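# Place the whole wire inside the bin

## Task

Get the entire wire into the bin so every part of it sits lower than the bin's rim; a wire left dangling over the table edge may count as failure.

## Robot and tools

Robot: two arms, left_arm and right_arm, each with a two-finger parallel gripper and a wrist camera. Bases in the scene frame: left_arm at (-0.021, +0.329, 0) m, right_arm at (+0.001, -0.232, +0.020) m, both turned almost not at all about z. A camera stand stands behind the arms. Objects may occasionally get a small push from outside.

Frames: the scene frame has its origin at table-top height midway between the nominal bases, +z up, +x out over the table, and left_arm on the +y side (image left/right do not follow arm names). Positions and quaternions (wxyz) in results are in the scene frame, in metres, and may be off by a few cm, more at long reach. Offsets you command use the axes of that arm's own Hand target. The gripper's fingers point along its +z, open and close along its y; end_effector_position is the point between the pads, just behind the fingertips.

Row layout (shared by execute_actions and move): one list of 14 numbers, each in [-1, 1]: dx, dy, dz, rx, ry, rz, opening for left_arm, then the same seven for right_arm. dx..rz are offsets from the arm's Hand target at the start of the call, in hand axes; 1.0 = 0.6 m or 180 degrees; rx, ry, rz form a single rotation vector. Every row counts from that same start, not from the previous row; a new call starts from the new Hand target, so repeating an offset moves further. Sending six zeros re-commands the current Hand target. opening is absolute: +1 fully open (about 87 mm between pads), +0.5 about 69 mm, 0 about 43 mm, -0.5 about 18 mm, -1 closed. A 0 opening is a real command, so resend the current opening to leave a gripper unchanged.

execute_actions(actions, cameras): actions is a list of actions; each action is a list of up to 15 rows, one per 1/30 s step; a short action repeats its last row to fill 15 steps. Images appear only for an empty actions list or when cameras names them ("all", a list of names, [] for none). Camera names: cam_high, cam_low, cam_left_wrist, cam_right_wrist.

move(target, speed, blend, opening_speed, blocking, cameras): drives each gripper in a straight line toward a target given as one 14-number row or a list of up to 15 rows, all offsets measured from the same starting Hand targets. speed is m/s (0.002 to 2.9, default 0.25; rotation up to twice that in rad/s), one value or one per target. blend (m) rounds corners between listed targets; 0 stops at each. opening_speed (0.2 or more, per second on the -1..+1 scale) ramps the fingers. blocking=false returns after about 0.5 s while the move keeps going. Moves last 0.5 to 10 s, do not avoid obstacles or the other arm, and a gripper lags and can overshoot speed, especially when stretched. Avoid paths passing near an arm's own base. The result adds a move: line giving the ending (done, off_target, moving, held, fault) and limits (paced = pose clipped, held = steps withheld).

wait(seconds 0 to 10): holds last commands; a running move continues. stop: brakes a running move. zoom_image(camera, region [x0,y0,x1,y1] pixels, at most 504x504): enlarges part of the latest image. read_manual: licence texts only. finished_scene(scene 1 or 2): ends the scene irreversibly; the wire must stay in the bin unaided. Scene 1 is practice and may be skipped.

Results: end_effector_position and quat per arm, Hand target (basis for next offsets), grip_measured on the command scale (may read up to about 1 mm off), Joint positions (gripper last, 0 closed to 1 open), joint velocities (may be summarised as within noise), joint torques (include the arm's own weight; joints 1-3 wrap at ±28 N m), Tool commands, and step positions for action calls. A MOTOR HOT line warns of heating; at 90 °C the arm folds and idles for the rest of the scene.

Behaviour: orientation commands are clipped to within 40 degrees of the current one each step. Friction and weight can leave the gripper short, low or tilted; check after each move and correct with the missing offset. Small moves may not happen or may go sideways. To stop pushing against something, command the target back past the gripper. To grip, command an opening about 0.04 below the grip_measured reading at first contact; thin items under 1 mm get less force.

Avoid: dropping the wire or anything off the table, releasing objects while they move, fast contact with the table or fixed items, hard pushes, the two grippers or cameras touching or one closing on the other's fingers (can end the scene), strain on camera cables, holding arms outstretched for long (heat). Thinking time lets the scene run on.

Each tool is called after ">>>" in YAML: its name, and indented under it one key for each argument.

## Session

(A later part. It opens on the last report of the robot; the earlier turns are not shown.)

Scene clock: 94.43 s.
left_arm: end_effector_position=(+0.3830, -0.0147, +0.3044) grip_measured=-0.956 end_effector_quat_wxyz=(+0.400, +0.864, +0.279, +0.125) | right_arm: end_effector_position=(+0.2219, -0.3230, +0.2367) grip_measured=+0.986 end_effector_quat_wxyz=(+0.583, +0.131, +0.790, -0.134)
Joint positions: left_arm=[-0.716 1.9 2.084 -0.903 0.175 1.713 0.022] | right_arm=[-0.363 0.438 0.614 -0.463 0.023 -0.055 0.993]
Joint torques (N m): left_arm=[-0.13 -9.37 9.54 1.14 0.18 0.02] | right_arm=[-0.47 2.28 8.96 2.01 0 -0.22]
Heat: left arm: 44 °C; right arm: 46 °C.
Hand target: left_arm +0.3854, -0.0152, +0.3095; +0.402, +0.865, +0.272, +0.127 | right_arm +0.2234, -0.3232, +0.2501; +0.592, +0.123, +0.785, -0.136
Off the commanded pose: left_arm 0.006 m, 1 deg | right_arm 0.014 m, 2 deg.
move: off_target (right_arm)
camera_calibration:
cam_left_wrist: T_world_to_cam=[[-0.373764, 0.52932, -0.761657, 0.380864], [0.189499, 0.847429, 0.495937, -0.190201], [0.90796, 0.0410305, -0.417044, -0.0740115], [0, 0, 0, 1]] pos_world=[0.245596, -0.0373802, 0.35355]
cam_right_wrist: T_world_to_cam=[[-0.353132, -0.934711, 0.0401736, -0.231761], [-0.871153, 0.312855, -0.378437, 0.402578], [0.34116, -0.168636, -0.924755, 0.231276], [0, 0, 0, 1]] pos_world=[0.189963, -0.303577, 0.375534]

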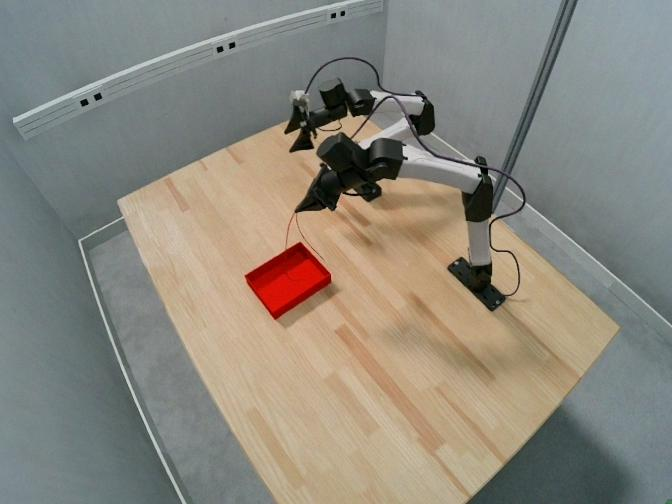

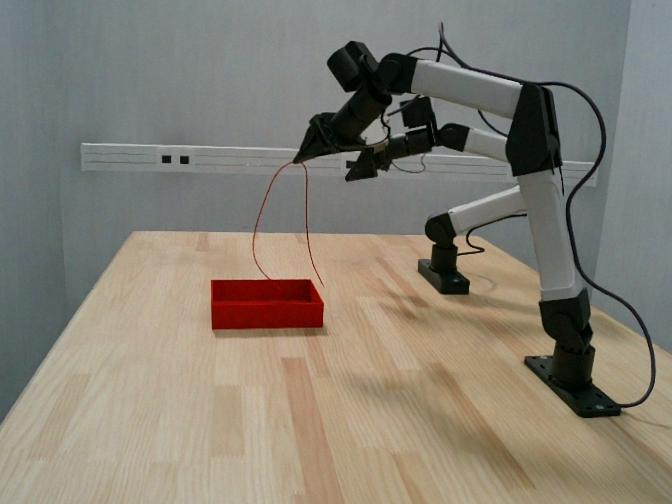

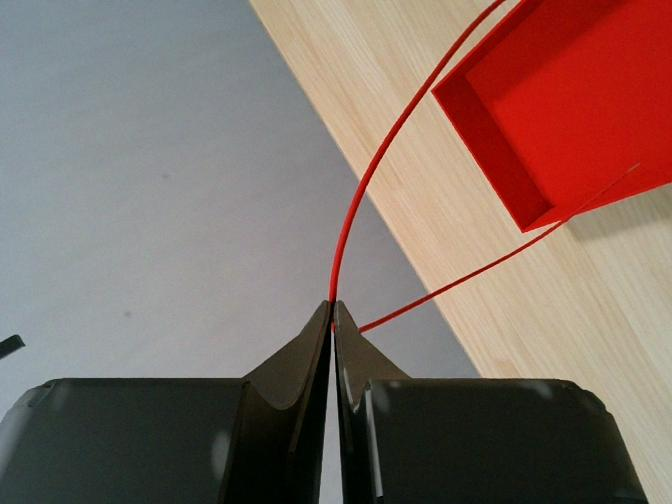

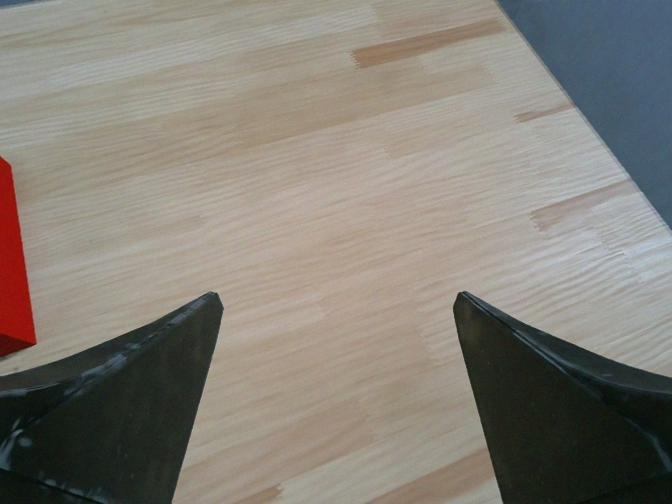

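>>> move:
  target:
    - [0.0615,0.040,0.022,0,0,0,-1,0,0,0,0,0,0,1]
    - [0.0615,-0.068,0.113,0,0,0,-1,0,0,0,0,0,0,1]
  cameras: ["all"]
  speed: 0.1

>>> zoom_image:
  camera: "cam_high"
  region: [240, 200, 360, 320]

>>> zoom_image:
  camera: "cam_low"
  region: [200, 200, 350, 340]

Scene clock: 102.43 s.
left_arm: end_effector_position=(+0.4318, -0.0156, +0.2157) grip_measured=-0.956 end_effector_quat_wxyz=(+0.385, +0.870, +0.284, +0.115) | right_arm: end_effector_position=(+0.2219, -0.3230, +0.2367) grip_measured=+0.986 end_effector_quat_wxyz=(+0.583, +0.131, +0.790, -0.134)
Joint positions: left_arm=[-0.643 2.003 1.896 -0.661 0.229 1.761 0.022] | right_arm=[-0.363 0.438 0.614 -0.463 0.023 -0.055 0.993]
Joint torques (N m): left_arm=[-0.43 -15.6 6.52 1.38 0.19 0.03] | right_arm=[-0.61 2.25 8.87 1.98 -0.04 -0.17]
Heat: left arm: 44 °C; right arm: 46 °C.
Hand target: left_arm +0.4303, -0.0151, +0.2348; +0.403, +0.865, +0.272, +0.127 | right_arm +0.2234, -0.3232, +0.2501; +0.592, +0.123, +0.785, -0.136
Off the commanded pose: left_arm 0.019 m, 3 deg | right_arm 0.014 m, 2 deg.
move: off_target (left_arm, right_arm)
camera_calibration:
cam_left_wrist: T_world_to_cam=[[-0.398796, 0.546401, -0.736483, 0.337601], [0.204418, 0.83587, 0.509446, -0.164185], [0.893966, 0.0526148, -0.445036, -0.143095], [0, 0, 0, 1]] pos_world=[0.296119, -0.0396996, 0.268598]
cam_right_wrist: T_world_to_cam=[[-0.353132, -0.934711, 0.0401736, -0.231761], [-0.871153, 0.312855, -0.378437, 0.402578], [0.34116, -0.168636, -0.924755, 0.231276], [0, 0, 0, 1]] pos_world=[0.189963, -0.303577, 0.375534]

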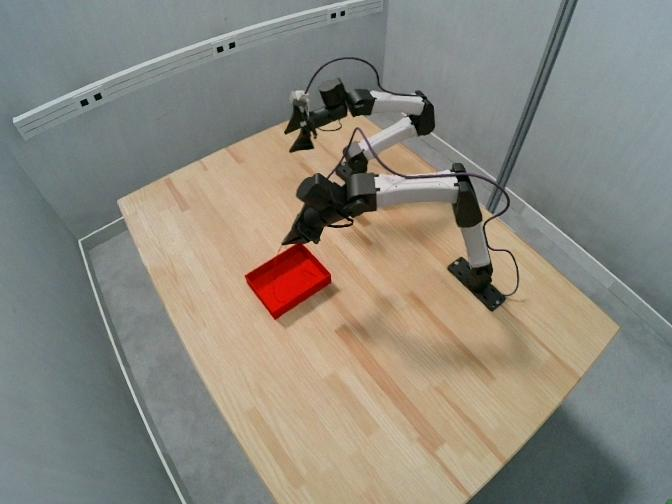

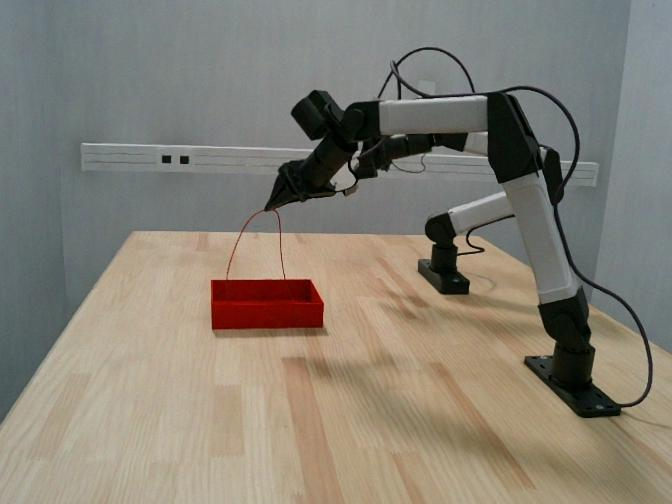

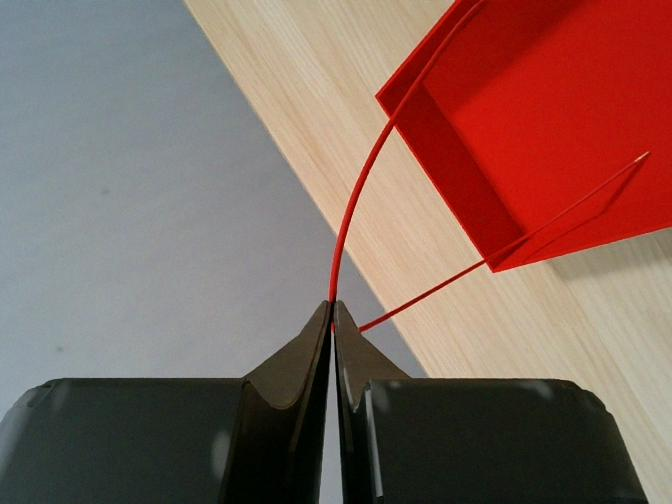

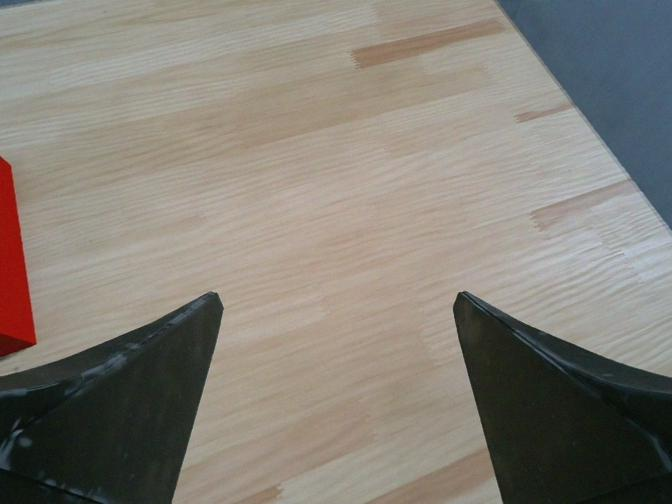

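Scaled by 4.200 from the camera's 672x504 image, which has a finer 960x720 frame.

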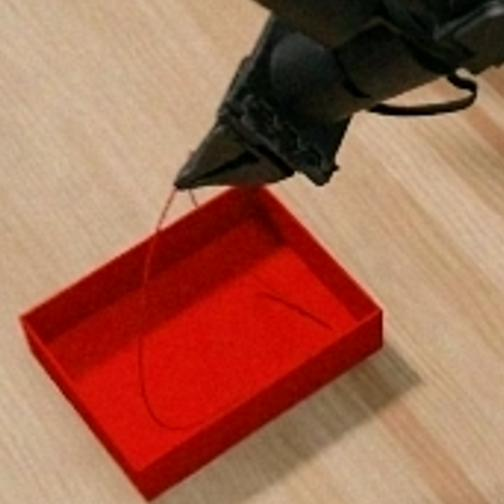

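Scaled by 3.360 from the camera's 672x504 image, which has a finer 960x720 frame.

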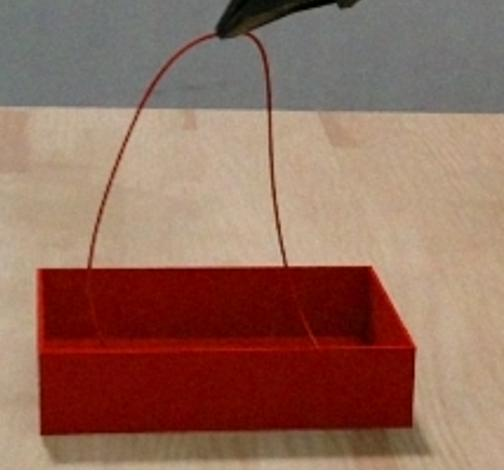

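>>> move:
  target: [-0.0287,-0.101,0.139,0.044,-0.0425,0.0358,-1,0,0,0,0,0,0,1]
  cameras: ["all"]
  speed: 0.08

>>> zoom_image:
  camera: "cam_high"
  region: [240, 200, 360, 320]

>>> zoom_image:
  camera: "cam_low"
  region: [200, 200, 350, 340]

Scene clock: 110.87 s.
left_arm: end_effector_position=(+0.4305, -0.0390, +0.1349) grip_measured=-0.956 end_effector_quat_wxyz=(+0.346, +0.910, +0.216, +0.072) | right_arm: end_effector_position=(+0.2219, -0.3230, +0.2367) grip_measured=+0.986 end_effector_quat_wxyz=(+0.583, +0.131, +0.790, -0.134)
Joint positions: left_arm=[-0.65 2.143 1.864 -0.627 0.306 1.911 0.022] | right_arm=[-0.363 0.438 0.614 -0.463 0.023 -0.055 0.993]
Joint torques (N m): left_arm=[-0.94 -12.31 7.58 1.17 0.28 0.03] | right_arm=[-0.64 2.32 8.99 1.99 -0.04 -0.22]
Heat: left arm: 47 °C; right arm: 47 °C.
Hand target: left_arm +0.4303, -0.0453, +0.1346; +0.351, +0.911, +0.204, +0.072 | right_arm +0.2234, -0.3232, +0.2501; +0.592, +0.123, +0.785, -0.136
Off the commanded pose: left_arm 0.006 m, 2 deg | right_arm 0.014 m, 2 deg.
move: off_target (right_arm)
camera_calibration:
cam_left_wrist: T_world_to_cam=[[-0.335293, 0.671081, -0.661233, 0.257753], [0.364136, 0.739627, 0.566, -0.183373], [0.868898, -0.051003, -0.492357, -0.163487], [0, 0, 0, 1]] pos_world=[0.295249, -0.0456844, 0.19373]
cam_right_wrist: T_world_to_cam=[[-0.353132, -0.934711, 0.0401736, -0.231761], [-0.871153, 0.312855, -0.378437, 0.402578], [0.34116, -0.168636, -0.924755, 0.231276], [0, 0, 0, 1]] pos_world=[0.189963, -0.303577, 0.375534]

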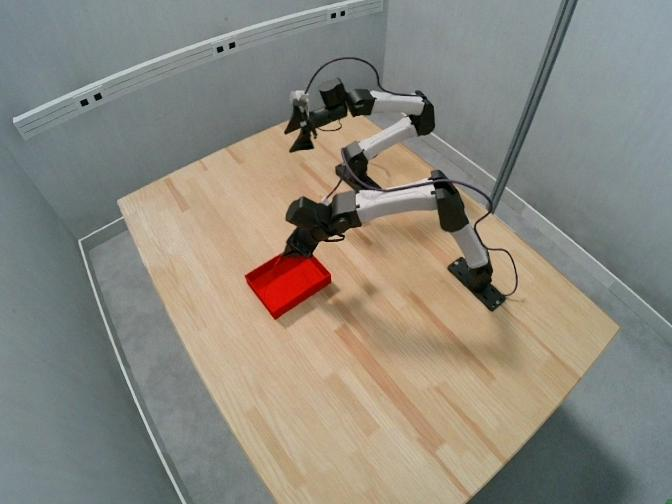

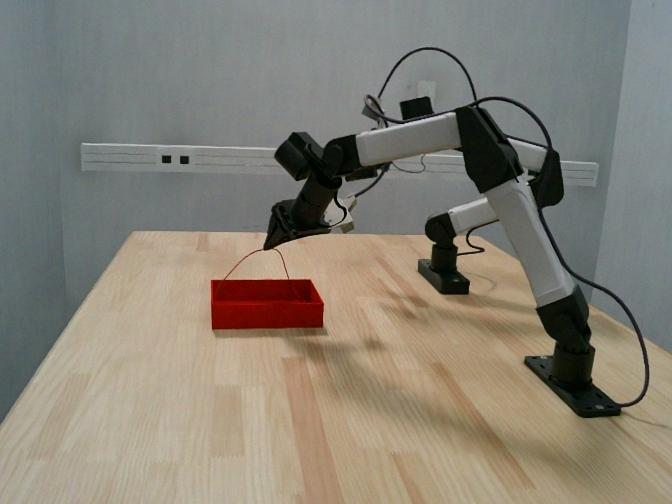

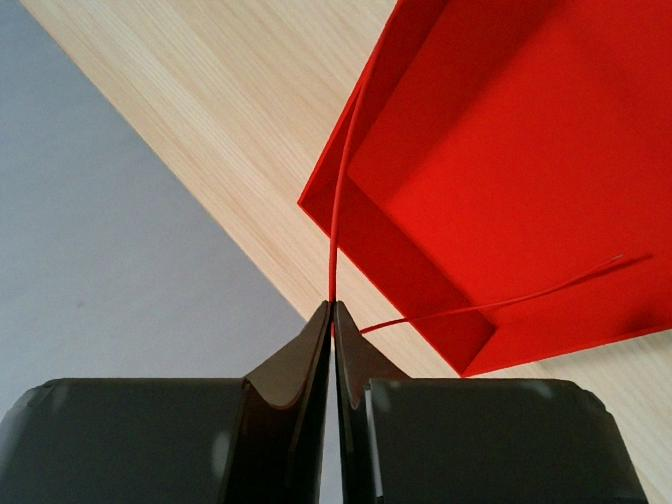

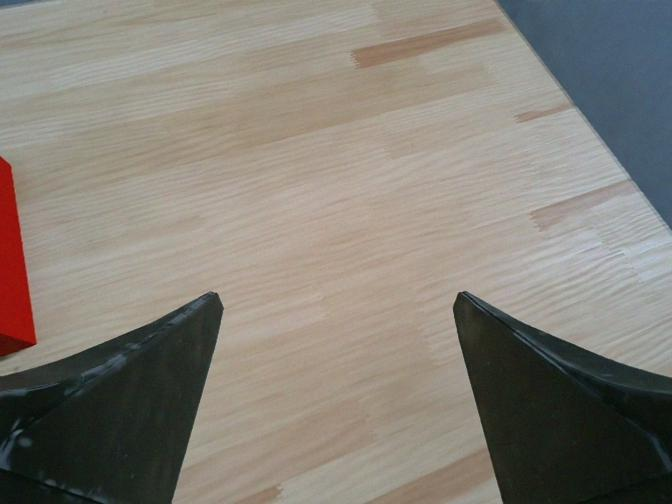

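Scaled by 4.200 from the camera's 672x504 image, which has a finer 960x720 frame.

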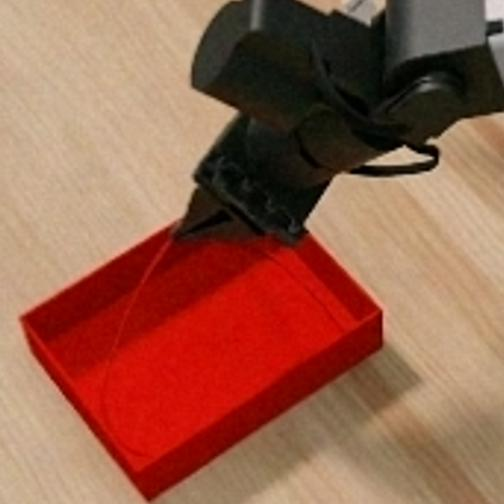

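Scaled by 3.360 from the camera's 672x504 image, which has a finer 960x720 frame.

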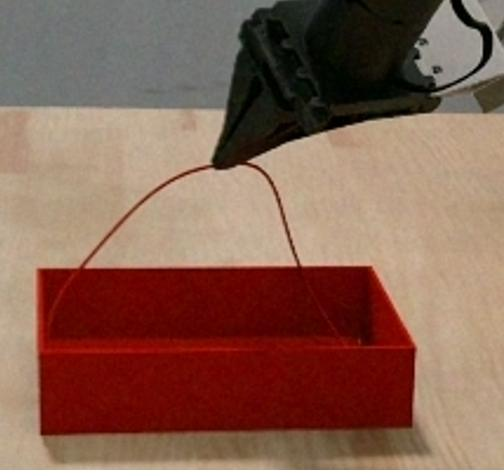

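>>> move:
  target: [-0.0085,-0.059,0.093,0,0,0,-1,0,0,0,0,0,0,1]
  cameras: ["all"]
  speed: 0.08

>>> zoom_image:
  camera: "cam_high"
  region: [240, 200, 360, 320]

>>> zoom_image:
  camera: "cam_low"
  region: [200, 200, 350, 340]

Scene clock: 117.40 s.
left_arm: end_effector_position=(+0.4313, -0.0556, +0.0766) grip_measured=-0.956 end_effector_quat_wxyz=(+0.353, +0.910, +0.204, +0.073) | right_arm: end_effector_position=(+0.2219, -0.3230, +0.2367) grip_measured=+0.986 end_effector_quat_wxyz=(+0.583, +0.131, +0.790, -0.134)
Joint positions: left_arm=[-0.671 2.213 1.731 -0.407 0.306 1.911 0.022] | right_arm=[-0.363 0.438 0.614 -0.463 0.023 -0.055 0.993]
Joint torques (N m): left_arm=[-0.94 -12.77 6.22 1.22 0.14 -0.13] | right_arm=[-0.4 2.3 8.92 1.97 -0.05 -0.21]
Heat: left arm: 47 °C; right arm: 47 °C.
Hand target: left_arm +0.4299, -0.0577, +0.0697; +0.351, +0.911, +0.204, +0.072 | right_arm +0.2234, -0.3232, +0.2501; +0.592, +0.123, +0.785, -0.136
Off the commanded pose: left_arm 0.008 m, 0 deg | right_arm 0.014 m, 2 deg.
move: off_target (right_arm)
camera_calibration:
cam_left_wrist: T_world_to_cam=[[-0.311807, 0.671192, -0.672516, 0.221333], [0.372569, 0.737488, 0.563297, -0.141893], [0.874053, -0.0749186, -0.48002, -0.198253], [0, 0, 0, 1]] pos_world=[0.295161, -0.0587653, 0.133612]
cam_right_wrist: T_world_to_cam=[[-0.353132, -0.934711, 0.0401736, -0.231761], [-0.871153, 0.312855, -0.378437, 0.402578], [0.34116, -0.168636, -0.924755, 0.231276], [0, 0, 0, 1]] pos_world=[0.189963, -0.303577, 0.375534]

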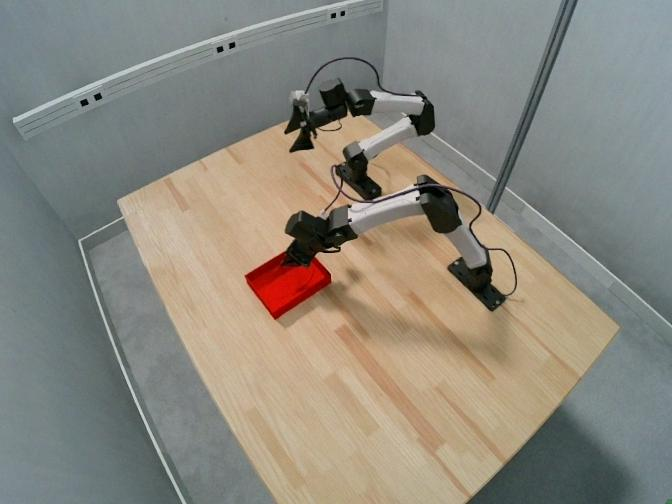

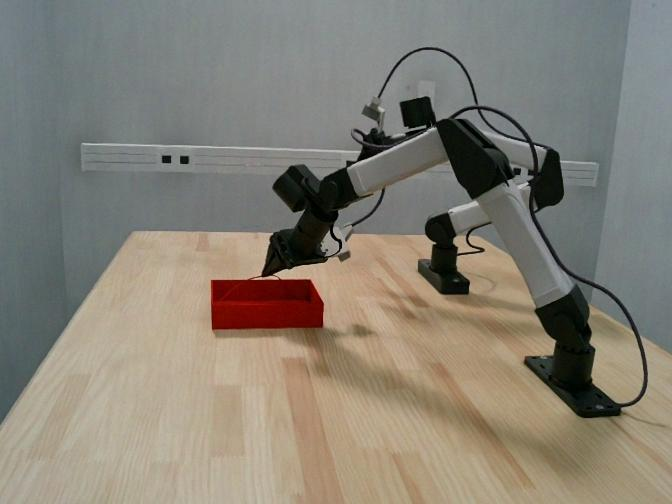

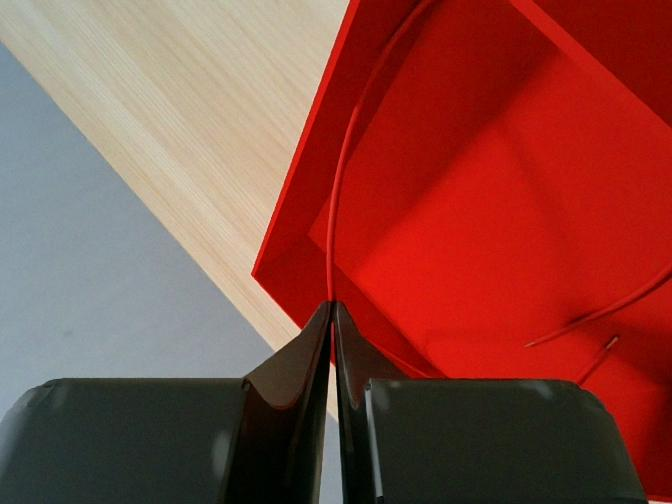

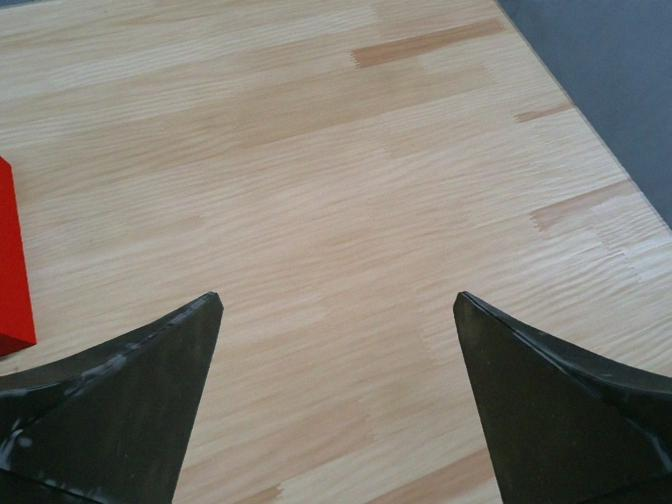

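Scaled by 4.200 from the camera's 672x504 image, which has a finer 960x720 frame.

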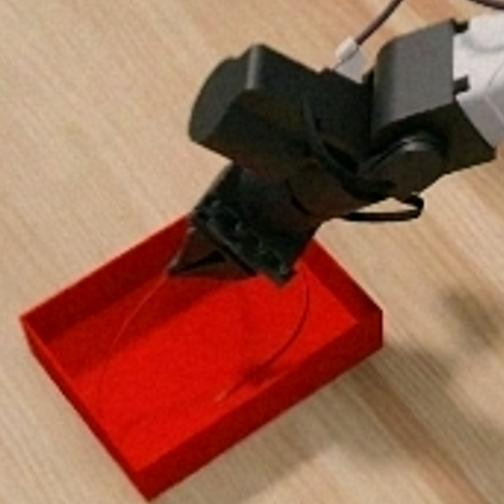

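Scaled by 3.360 from the camera's 672x504 image, which has a finer 960x720 frame.

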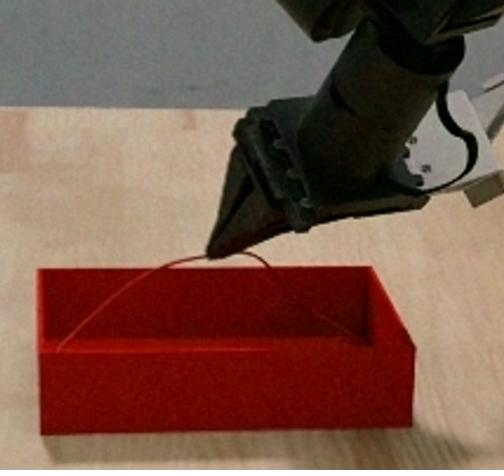

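>>> move:
  target: [0,-0.0365,0.0405,0.08,0,0,-1,0,0,0,0,0,0,1]
  cameras: ["cam_low","cam_high","cam_left_wrist"]
  speed: 0.06

>>> zoom_image:
  camera: "cam_high"
  region: [240, 200, 360, 320]

>>> zoom_image:
  camera: "cam_low"
  region: [200, 200, 350, 340]

Scene clock: 125.60 s.
left_arm: end_effector_position=(+0.4291, -0.0539, +0.0364) grip_measured=-0.956 end_effector_quat_wxyz=(+0.238, +0.945, +0.221, +0.044) | right_arm: end_effector_position=(+0.2219, -0.3230, +0.2367) grip_measured=+0.986 end_effector_quat_wxyz=(+0.583, +0.131, +0.790, -0.134)
Joint positions: left_arm=[-0.702 2.416 2.058 -0.766 0.204 1.926 0.022] | right_arm=[-0.363 0.438 0.614 -0.463 0.023 -0.055 0.993]
Joint torques (N m): left_arm=[-0.98 -13.55 9.54 0.68 0.12 0.06] | right_arm=[-0.44 2.48 8.95 2 -0.01 -0.21]
Heat: left arm: 47 °C; right arm: 47 °C.
Hand target: left_arm +0.4294, -0.0580, +0.0370; +0.234, +0.948, +0.211, +0.046 | right_arm +0.2234, -0.3232, +0.2501; +0.592, +0.123, +0.785, -0.136
Off the commanded pose: left_arm 0.004 m, 1 deg | right_arm 0.014 m, 2 deg.
move: off_target (right_arm)
camera_calibration:
cam_left_wrist: T_world_to_cam=[[-0.387287, 0.7935, -0.469432, 0.224044], [0.436688, 0.606311, 0.664598, -0.157901], [0.811981, 0.0523954, -0.581328, -0.178267], [0, 0, 0, 1]] pos_world=[0.300472, -0.0727015, 0.106482]
Images, in order (width x height): cam_high 672x504, cam_low 672x504, cam_left_wrist 672x504.

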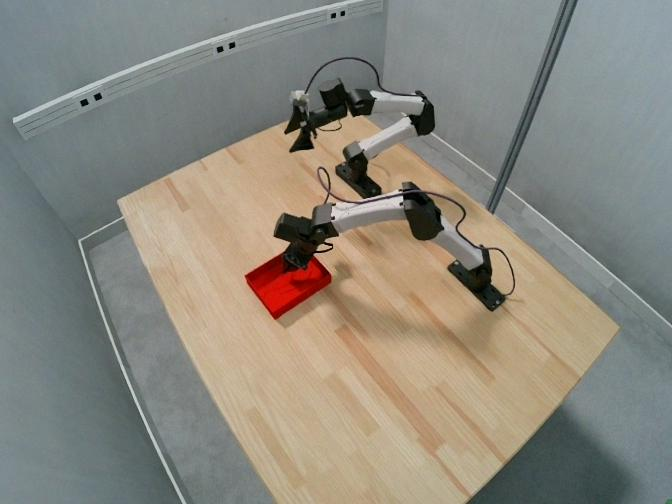

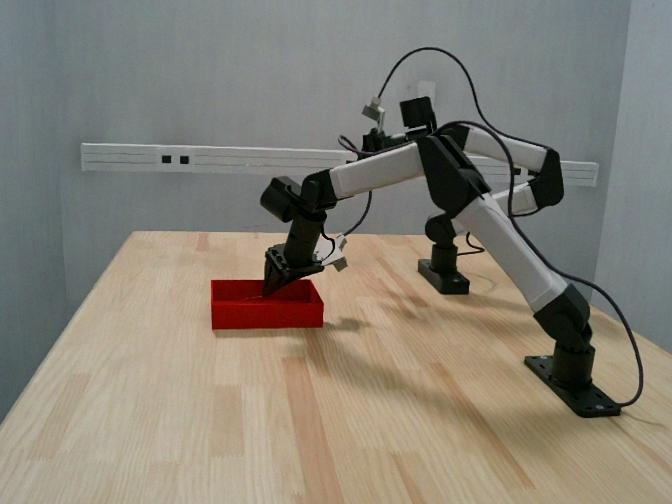

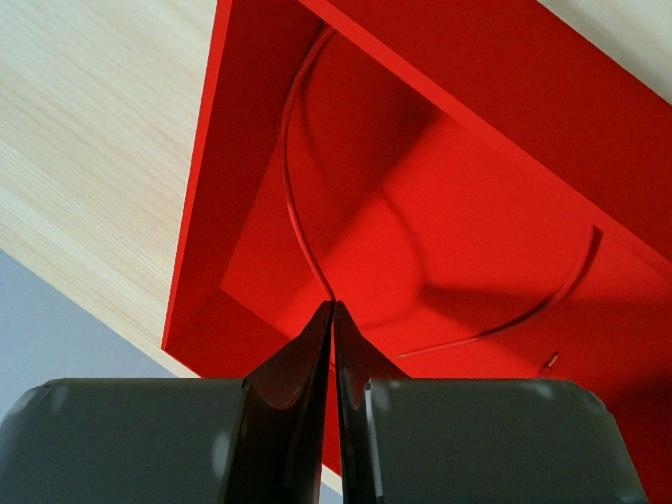

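Scaled by 4.200 from the camera's 672x504 image, which has a finer 960x720 frame.

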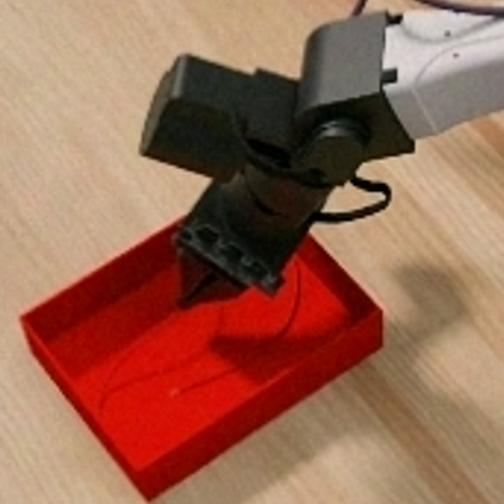

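Scaled by 3.360 from the camera's 672x504 image, which has a finer 960x720 frame.

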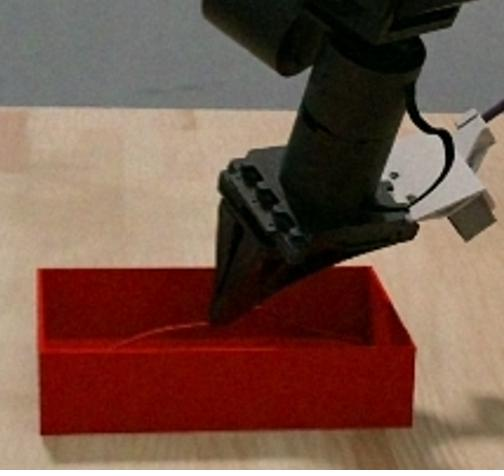

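>>> move:
  target:
    - [0,-0.0085,0.018,0,0,0,-1,0,0,0,0,0,0,1]
    - [0,-0.0085,0.018,0,0,0,-0.6,0,0,0,0,0,0,1]
  cameras: ["cam_low","cam_high","cam_left_wrist"]
  speed: 0.05
  opening_speed: 0.3

>>> zoom_image:
  camera: "cam_high"
  region: [240, 200, 360, 320]

>>> zoom_image:
  camera: "cam_low"
  region: [200, 200, 350, 340]

Scene clock: 130.63 s.
left_arm: end_effector_position=(+0.4293, -0.0539, +0.0302) grip_measured=-0.600 end_effector_quat_wxyz=(+0.235, +0.946, +0.221, +0.043) | right_arm: end_effector_position=(+0.2219, -0.3230, +0.2367) grip_measured=+0.986 end_effector_quat_wxyz=(+0.583, +0.131, +0.790, -0.134)
Joint positions: left_arm=[-0.702 2.428 2.058 -0.761 0.203 1.926 0.2] | right_arm=[-0.363 0.438 0.614 -0.463 0.023 -0.055 0.993]
Joint torques (N m): left_arm=[-1.03 -13.71 7.08 0.92 0.11 0.06] | right_arm=[-0.57 2.39 8.96 1.95 0.02 -0.21]
Heat: left arm: 47 °C; right arm: 48 °C.
Hand target: left_arm +0.4296, -0.0585, +0.0251; +0.235, +0.948, +0.211, +0.046 | right_arm +0.2234, -0.3232, +0.2501; +0.592, +0.123, +0.785, -0.136
Off the commanded pose: left_arm 0.007 m, 1 deg | right_arm 0.014 m, 2 deg.
move: off_target (right_arm)
camera_calibration:
cam_left_wrist: T_world_to_cam=[[-0.389757, 0.795748, -0.463545, 0.222289], [0.439446, 0.603054, 0.665743, -0.155385], [0.809306, 0.0557751, -0.584733, -0.180593], [0, 0, 0, 1]] pos_world=[0.301077, -0.0731078, 0.100888]
Images, in order (width x height): cam_high 672x504, cam_low 672x504, cam_left_wrist 672x504.

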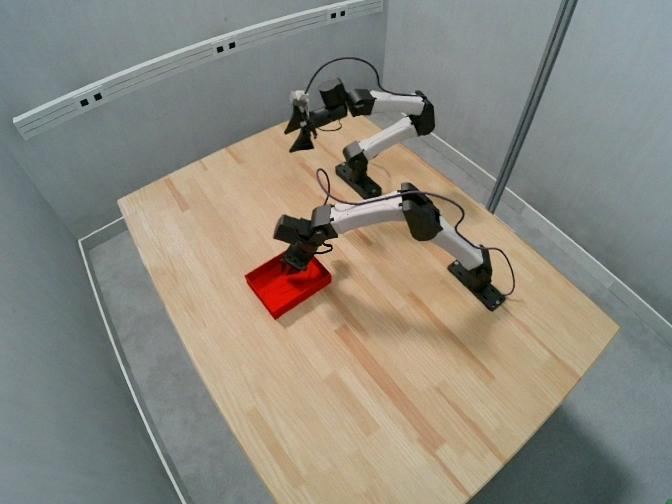

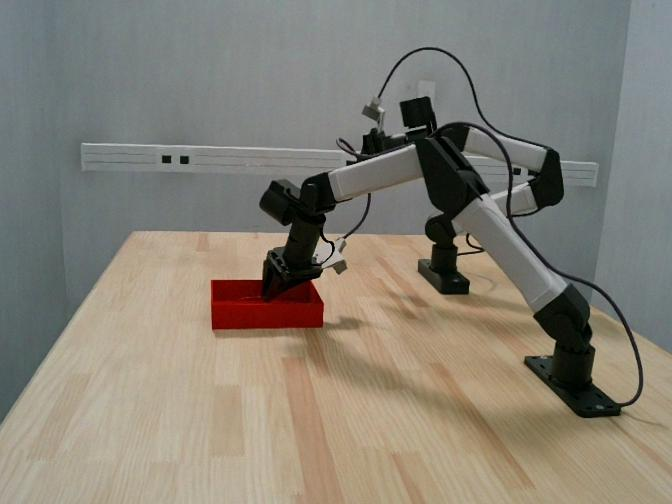

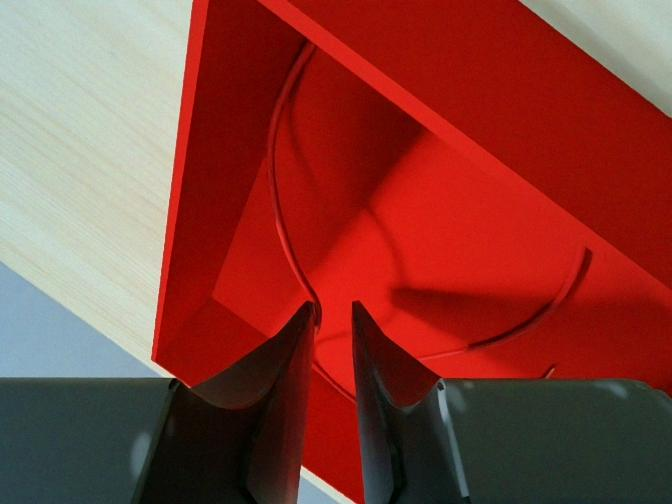

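Scaled by 4.200 from the camera's 672x504 image, which has a finer 960x720 frame.

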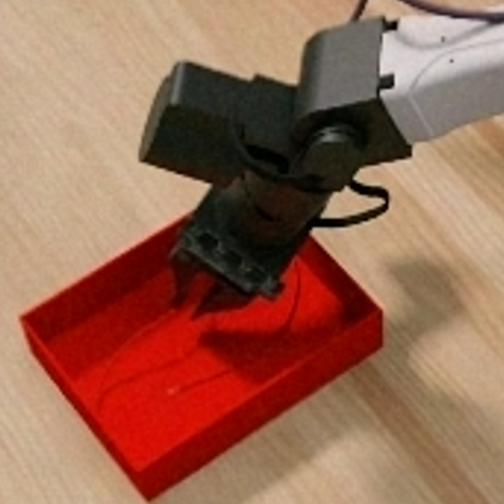

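Scaled by 3.360 from the camera's 672x504 image, which has a finer 960x720 frame.

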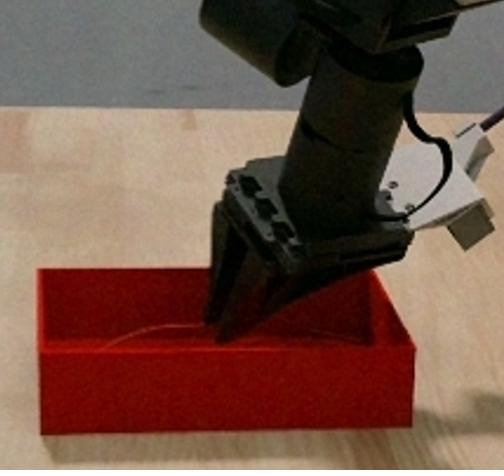

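>>> move:
  target:
    - [0,0,-0.10,0,0,0,-0.6,0,0,0,0,0,0,1]
    - [0,0.14,-0.26,0,0,0,-0.6,0,0,0,0,0,0,1]
  cameras: ["all"]
  speed: [0.06,0.15]
  blend: [0.02,0]

>>> zoom_image:
  camera: "cam_high"
  region: [240, 220, 340, 320]

>>> zoom_image:
  camera: "cam_low"
  region: [200, 250, 330, 340]

Scene clock: 136.30 s.
left_arm: end_effector_position=(+0.4331, -0.0584, +0.2034) grip_measured=-0.600 end_effector_quat_wxyz=(+0.289, +0.932, +0.202, +0.086) | right_arm: end_effector_position=(+0.2219, -0.3230, +0.2367) grip_measured=+0.986 end_effector_quat_wxyz=(+0.583, +0.131, +0.790, -0.134)
Joint positions: left_arm=[-0.703 2.508 2.843 -1.323 0.203 1.942 0.2] | right_arm=[-0.363 0.438 0.614 -0.463 0.023 -0.055 0.993]
Joint torques (N m): left_arm=[-0.85 -13.39 8.08 0.87 0.09 -0.16] | right_arm=[-0.55 2.33 9.02 1.96 -0.05 -0.2]
Heat: left arm: 48 °C; right arm: 48 °C.
Hand target: left_arm +0.4323, -0.0594, +0.2022; +0.235, +0.948, +0.212, +0.046 | right_arm +0.2234, -0.3232, +0.2501; +0.592, +0.123, +0.785, -0.136
Off the commanded pose: left_arm 0.002 m, 8 deg | right_arm 0.014 m, 2 deg.
elbow stopped short (left arm): the move would have taken joint 3 (elbow) straighter than the controller allows.
move: off_target (left_arm, right_arm)
camera_calibration:
cam_left_wrist: T_world_to_cam=[[-0.318176, 0.754578, -0.573913, 0.296686], [0.372245, 0.656193, 0.656387, -0.235457], [0.871893, -0.00478935, -0.489673, -0.132258], [0, 0, 0, 1]] pos_world=[0.297361, -0.0700016, 0.26006]
cam_right_wrist: T_world_to_cam=[[-0.353132, -0.934711, 0.0401736, -0.231761], [-0.871153, 0.312855, -0.378437, 0.402578], [0.34116, -0.168636, -0.924755, 0.231276], [0, 0, 0, 1]] pos_world=[0.189963, -0.303577, 0.375534]

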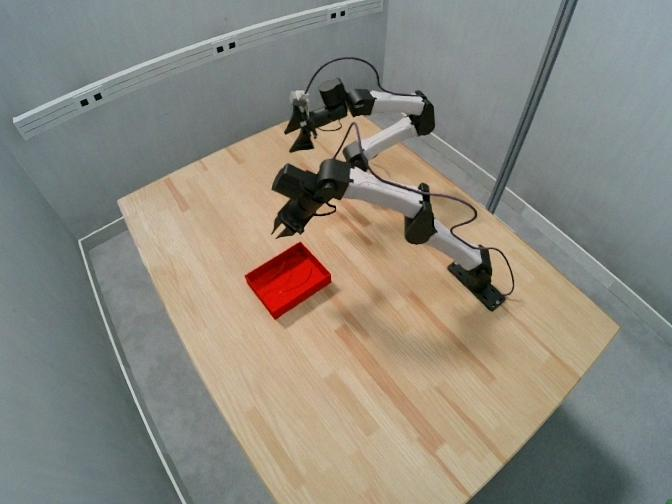

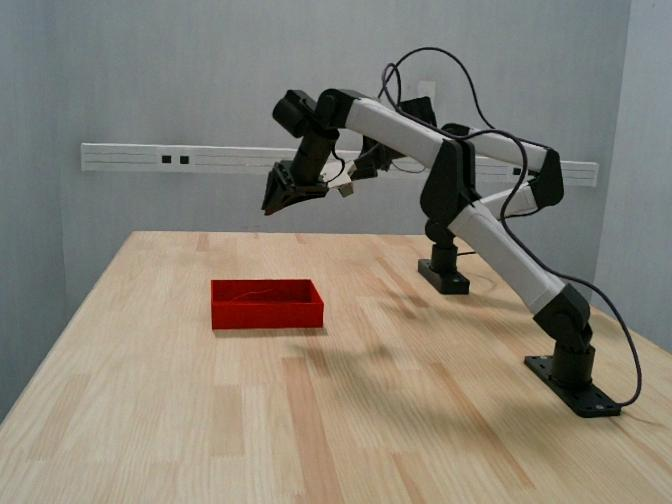

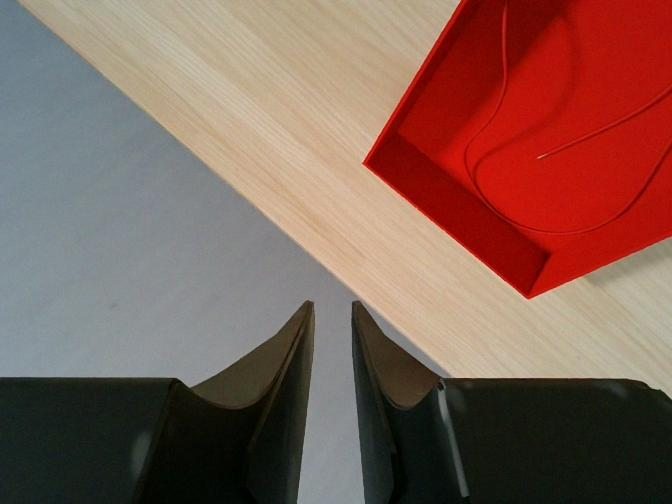

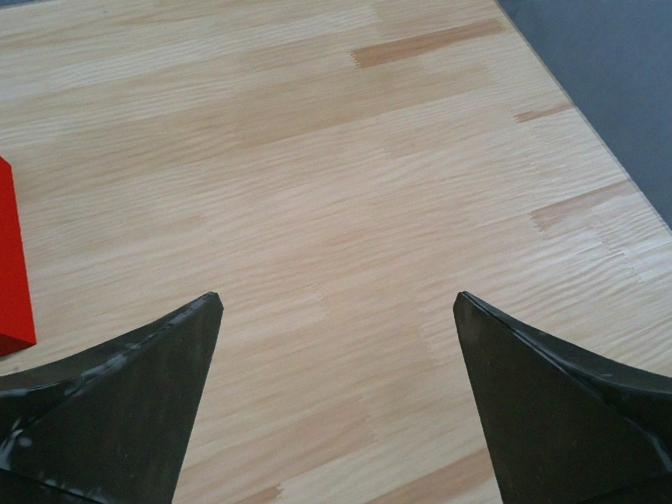

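Scaled by 5.040 from the camera's 672x504 image, which has a finer 960x720 frame.

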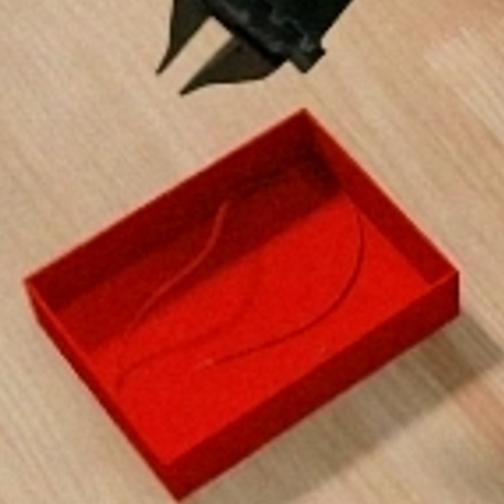

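Scaled by 3.877 from the camera's 672x504 image, which has a finer 960x720 frame.

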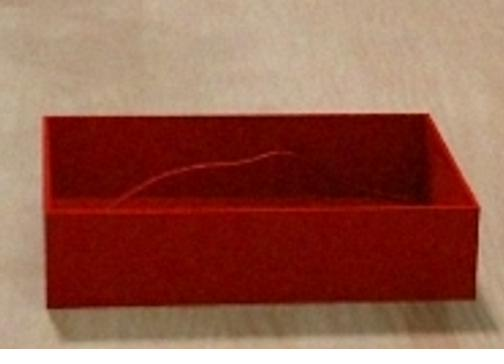

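>>> wait:
  seconds: 1
  cameras: ["cam_low","cam_high"]

>>> zoom_image:
  camera: "cam_low"
  region: [200, 250, 330, 340]

>>> zoom_image:
  camera: "cam_high"
  region: [240, 235, 340, 325]

Scene clock: 141.43 s.
left_arm: end_effector_position=(+0.4331, -0.0583, +0.2033) grip_measured=-0.600 end_effector_quat_wxyz=(+0.289, +0.932, +0.202, +0.086) | right_arm: end_effector_position=(+0.2219, -0.3230, +0.2367) grip_measured=+0.986 end_effector_quat_wxyz=(+0.583, +0.131, +0.790, -0.134)
Joint positions: left_arm=[-0.703 2.508 2.843 -1.323 0.203 1.942 0.2] | right_arm=[-0.363 0.438 0.614 -0.463 0.023 -0.055 0.993]
Joint torques (N m): left_arm=[-0.84 -13.37 8.09 0.83 0.09 -0.16] | right_arm=[-0.53 2.28 9.06 2 -0.03 -0.18]
Heat: left arm: 49 °C; right arm: 48 °C.
Hand target: left_arm +0.4324, -0.0594, +0.2022; +0.235, +0.948, +0.212, +0.046 | right_arm +0.2234, -0.3232, +0.2501; +0.592, +0.123, +0.785, -0.136
Tool commands: left_gripper/opening=-0.6 right_gripper/opening=+1.0
Off the commanded pose: left_arm 0.002 m, 8 deg | right_arm 0.014 m, 2 deg.
wait: 1.00 s; at rest from the start
Images, in order (width x height): cam_high 672x504, cam_low 672x504.

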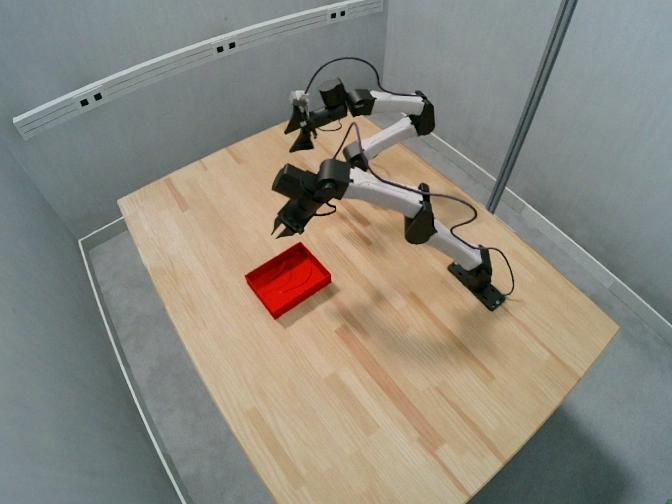

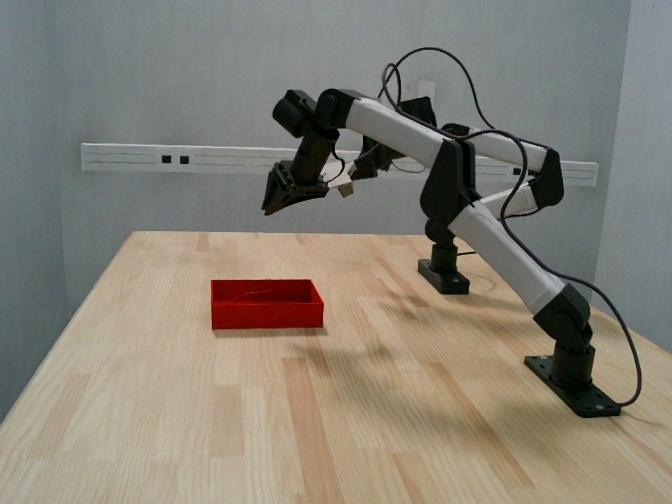

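Scaled by 3.877 from the camera's 672x504 image, which has a finer 960x720 frame.

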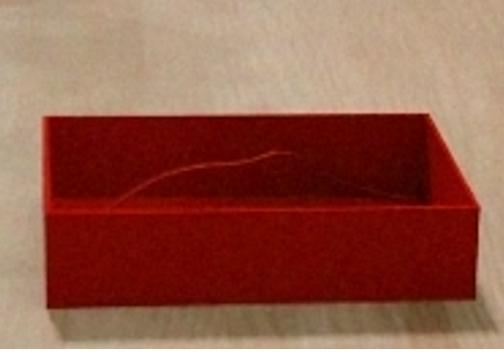

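Scaled by 5.040 from the camera's 672x504 image, which has a finer 960x720 frame.

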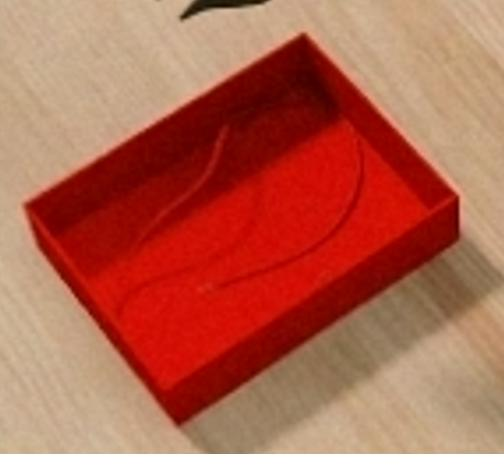

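>>> finished_scene:
  scene: 2

The scene is finished: the task was done.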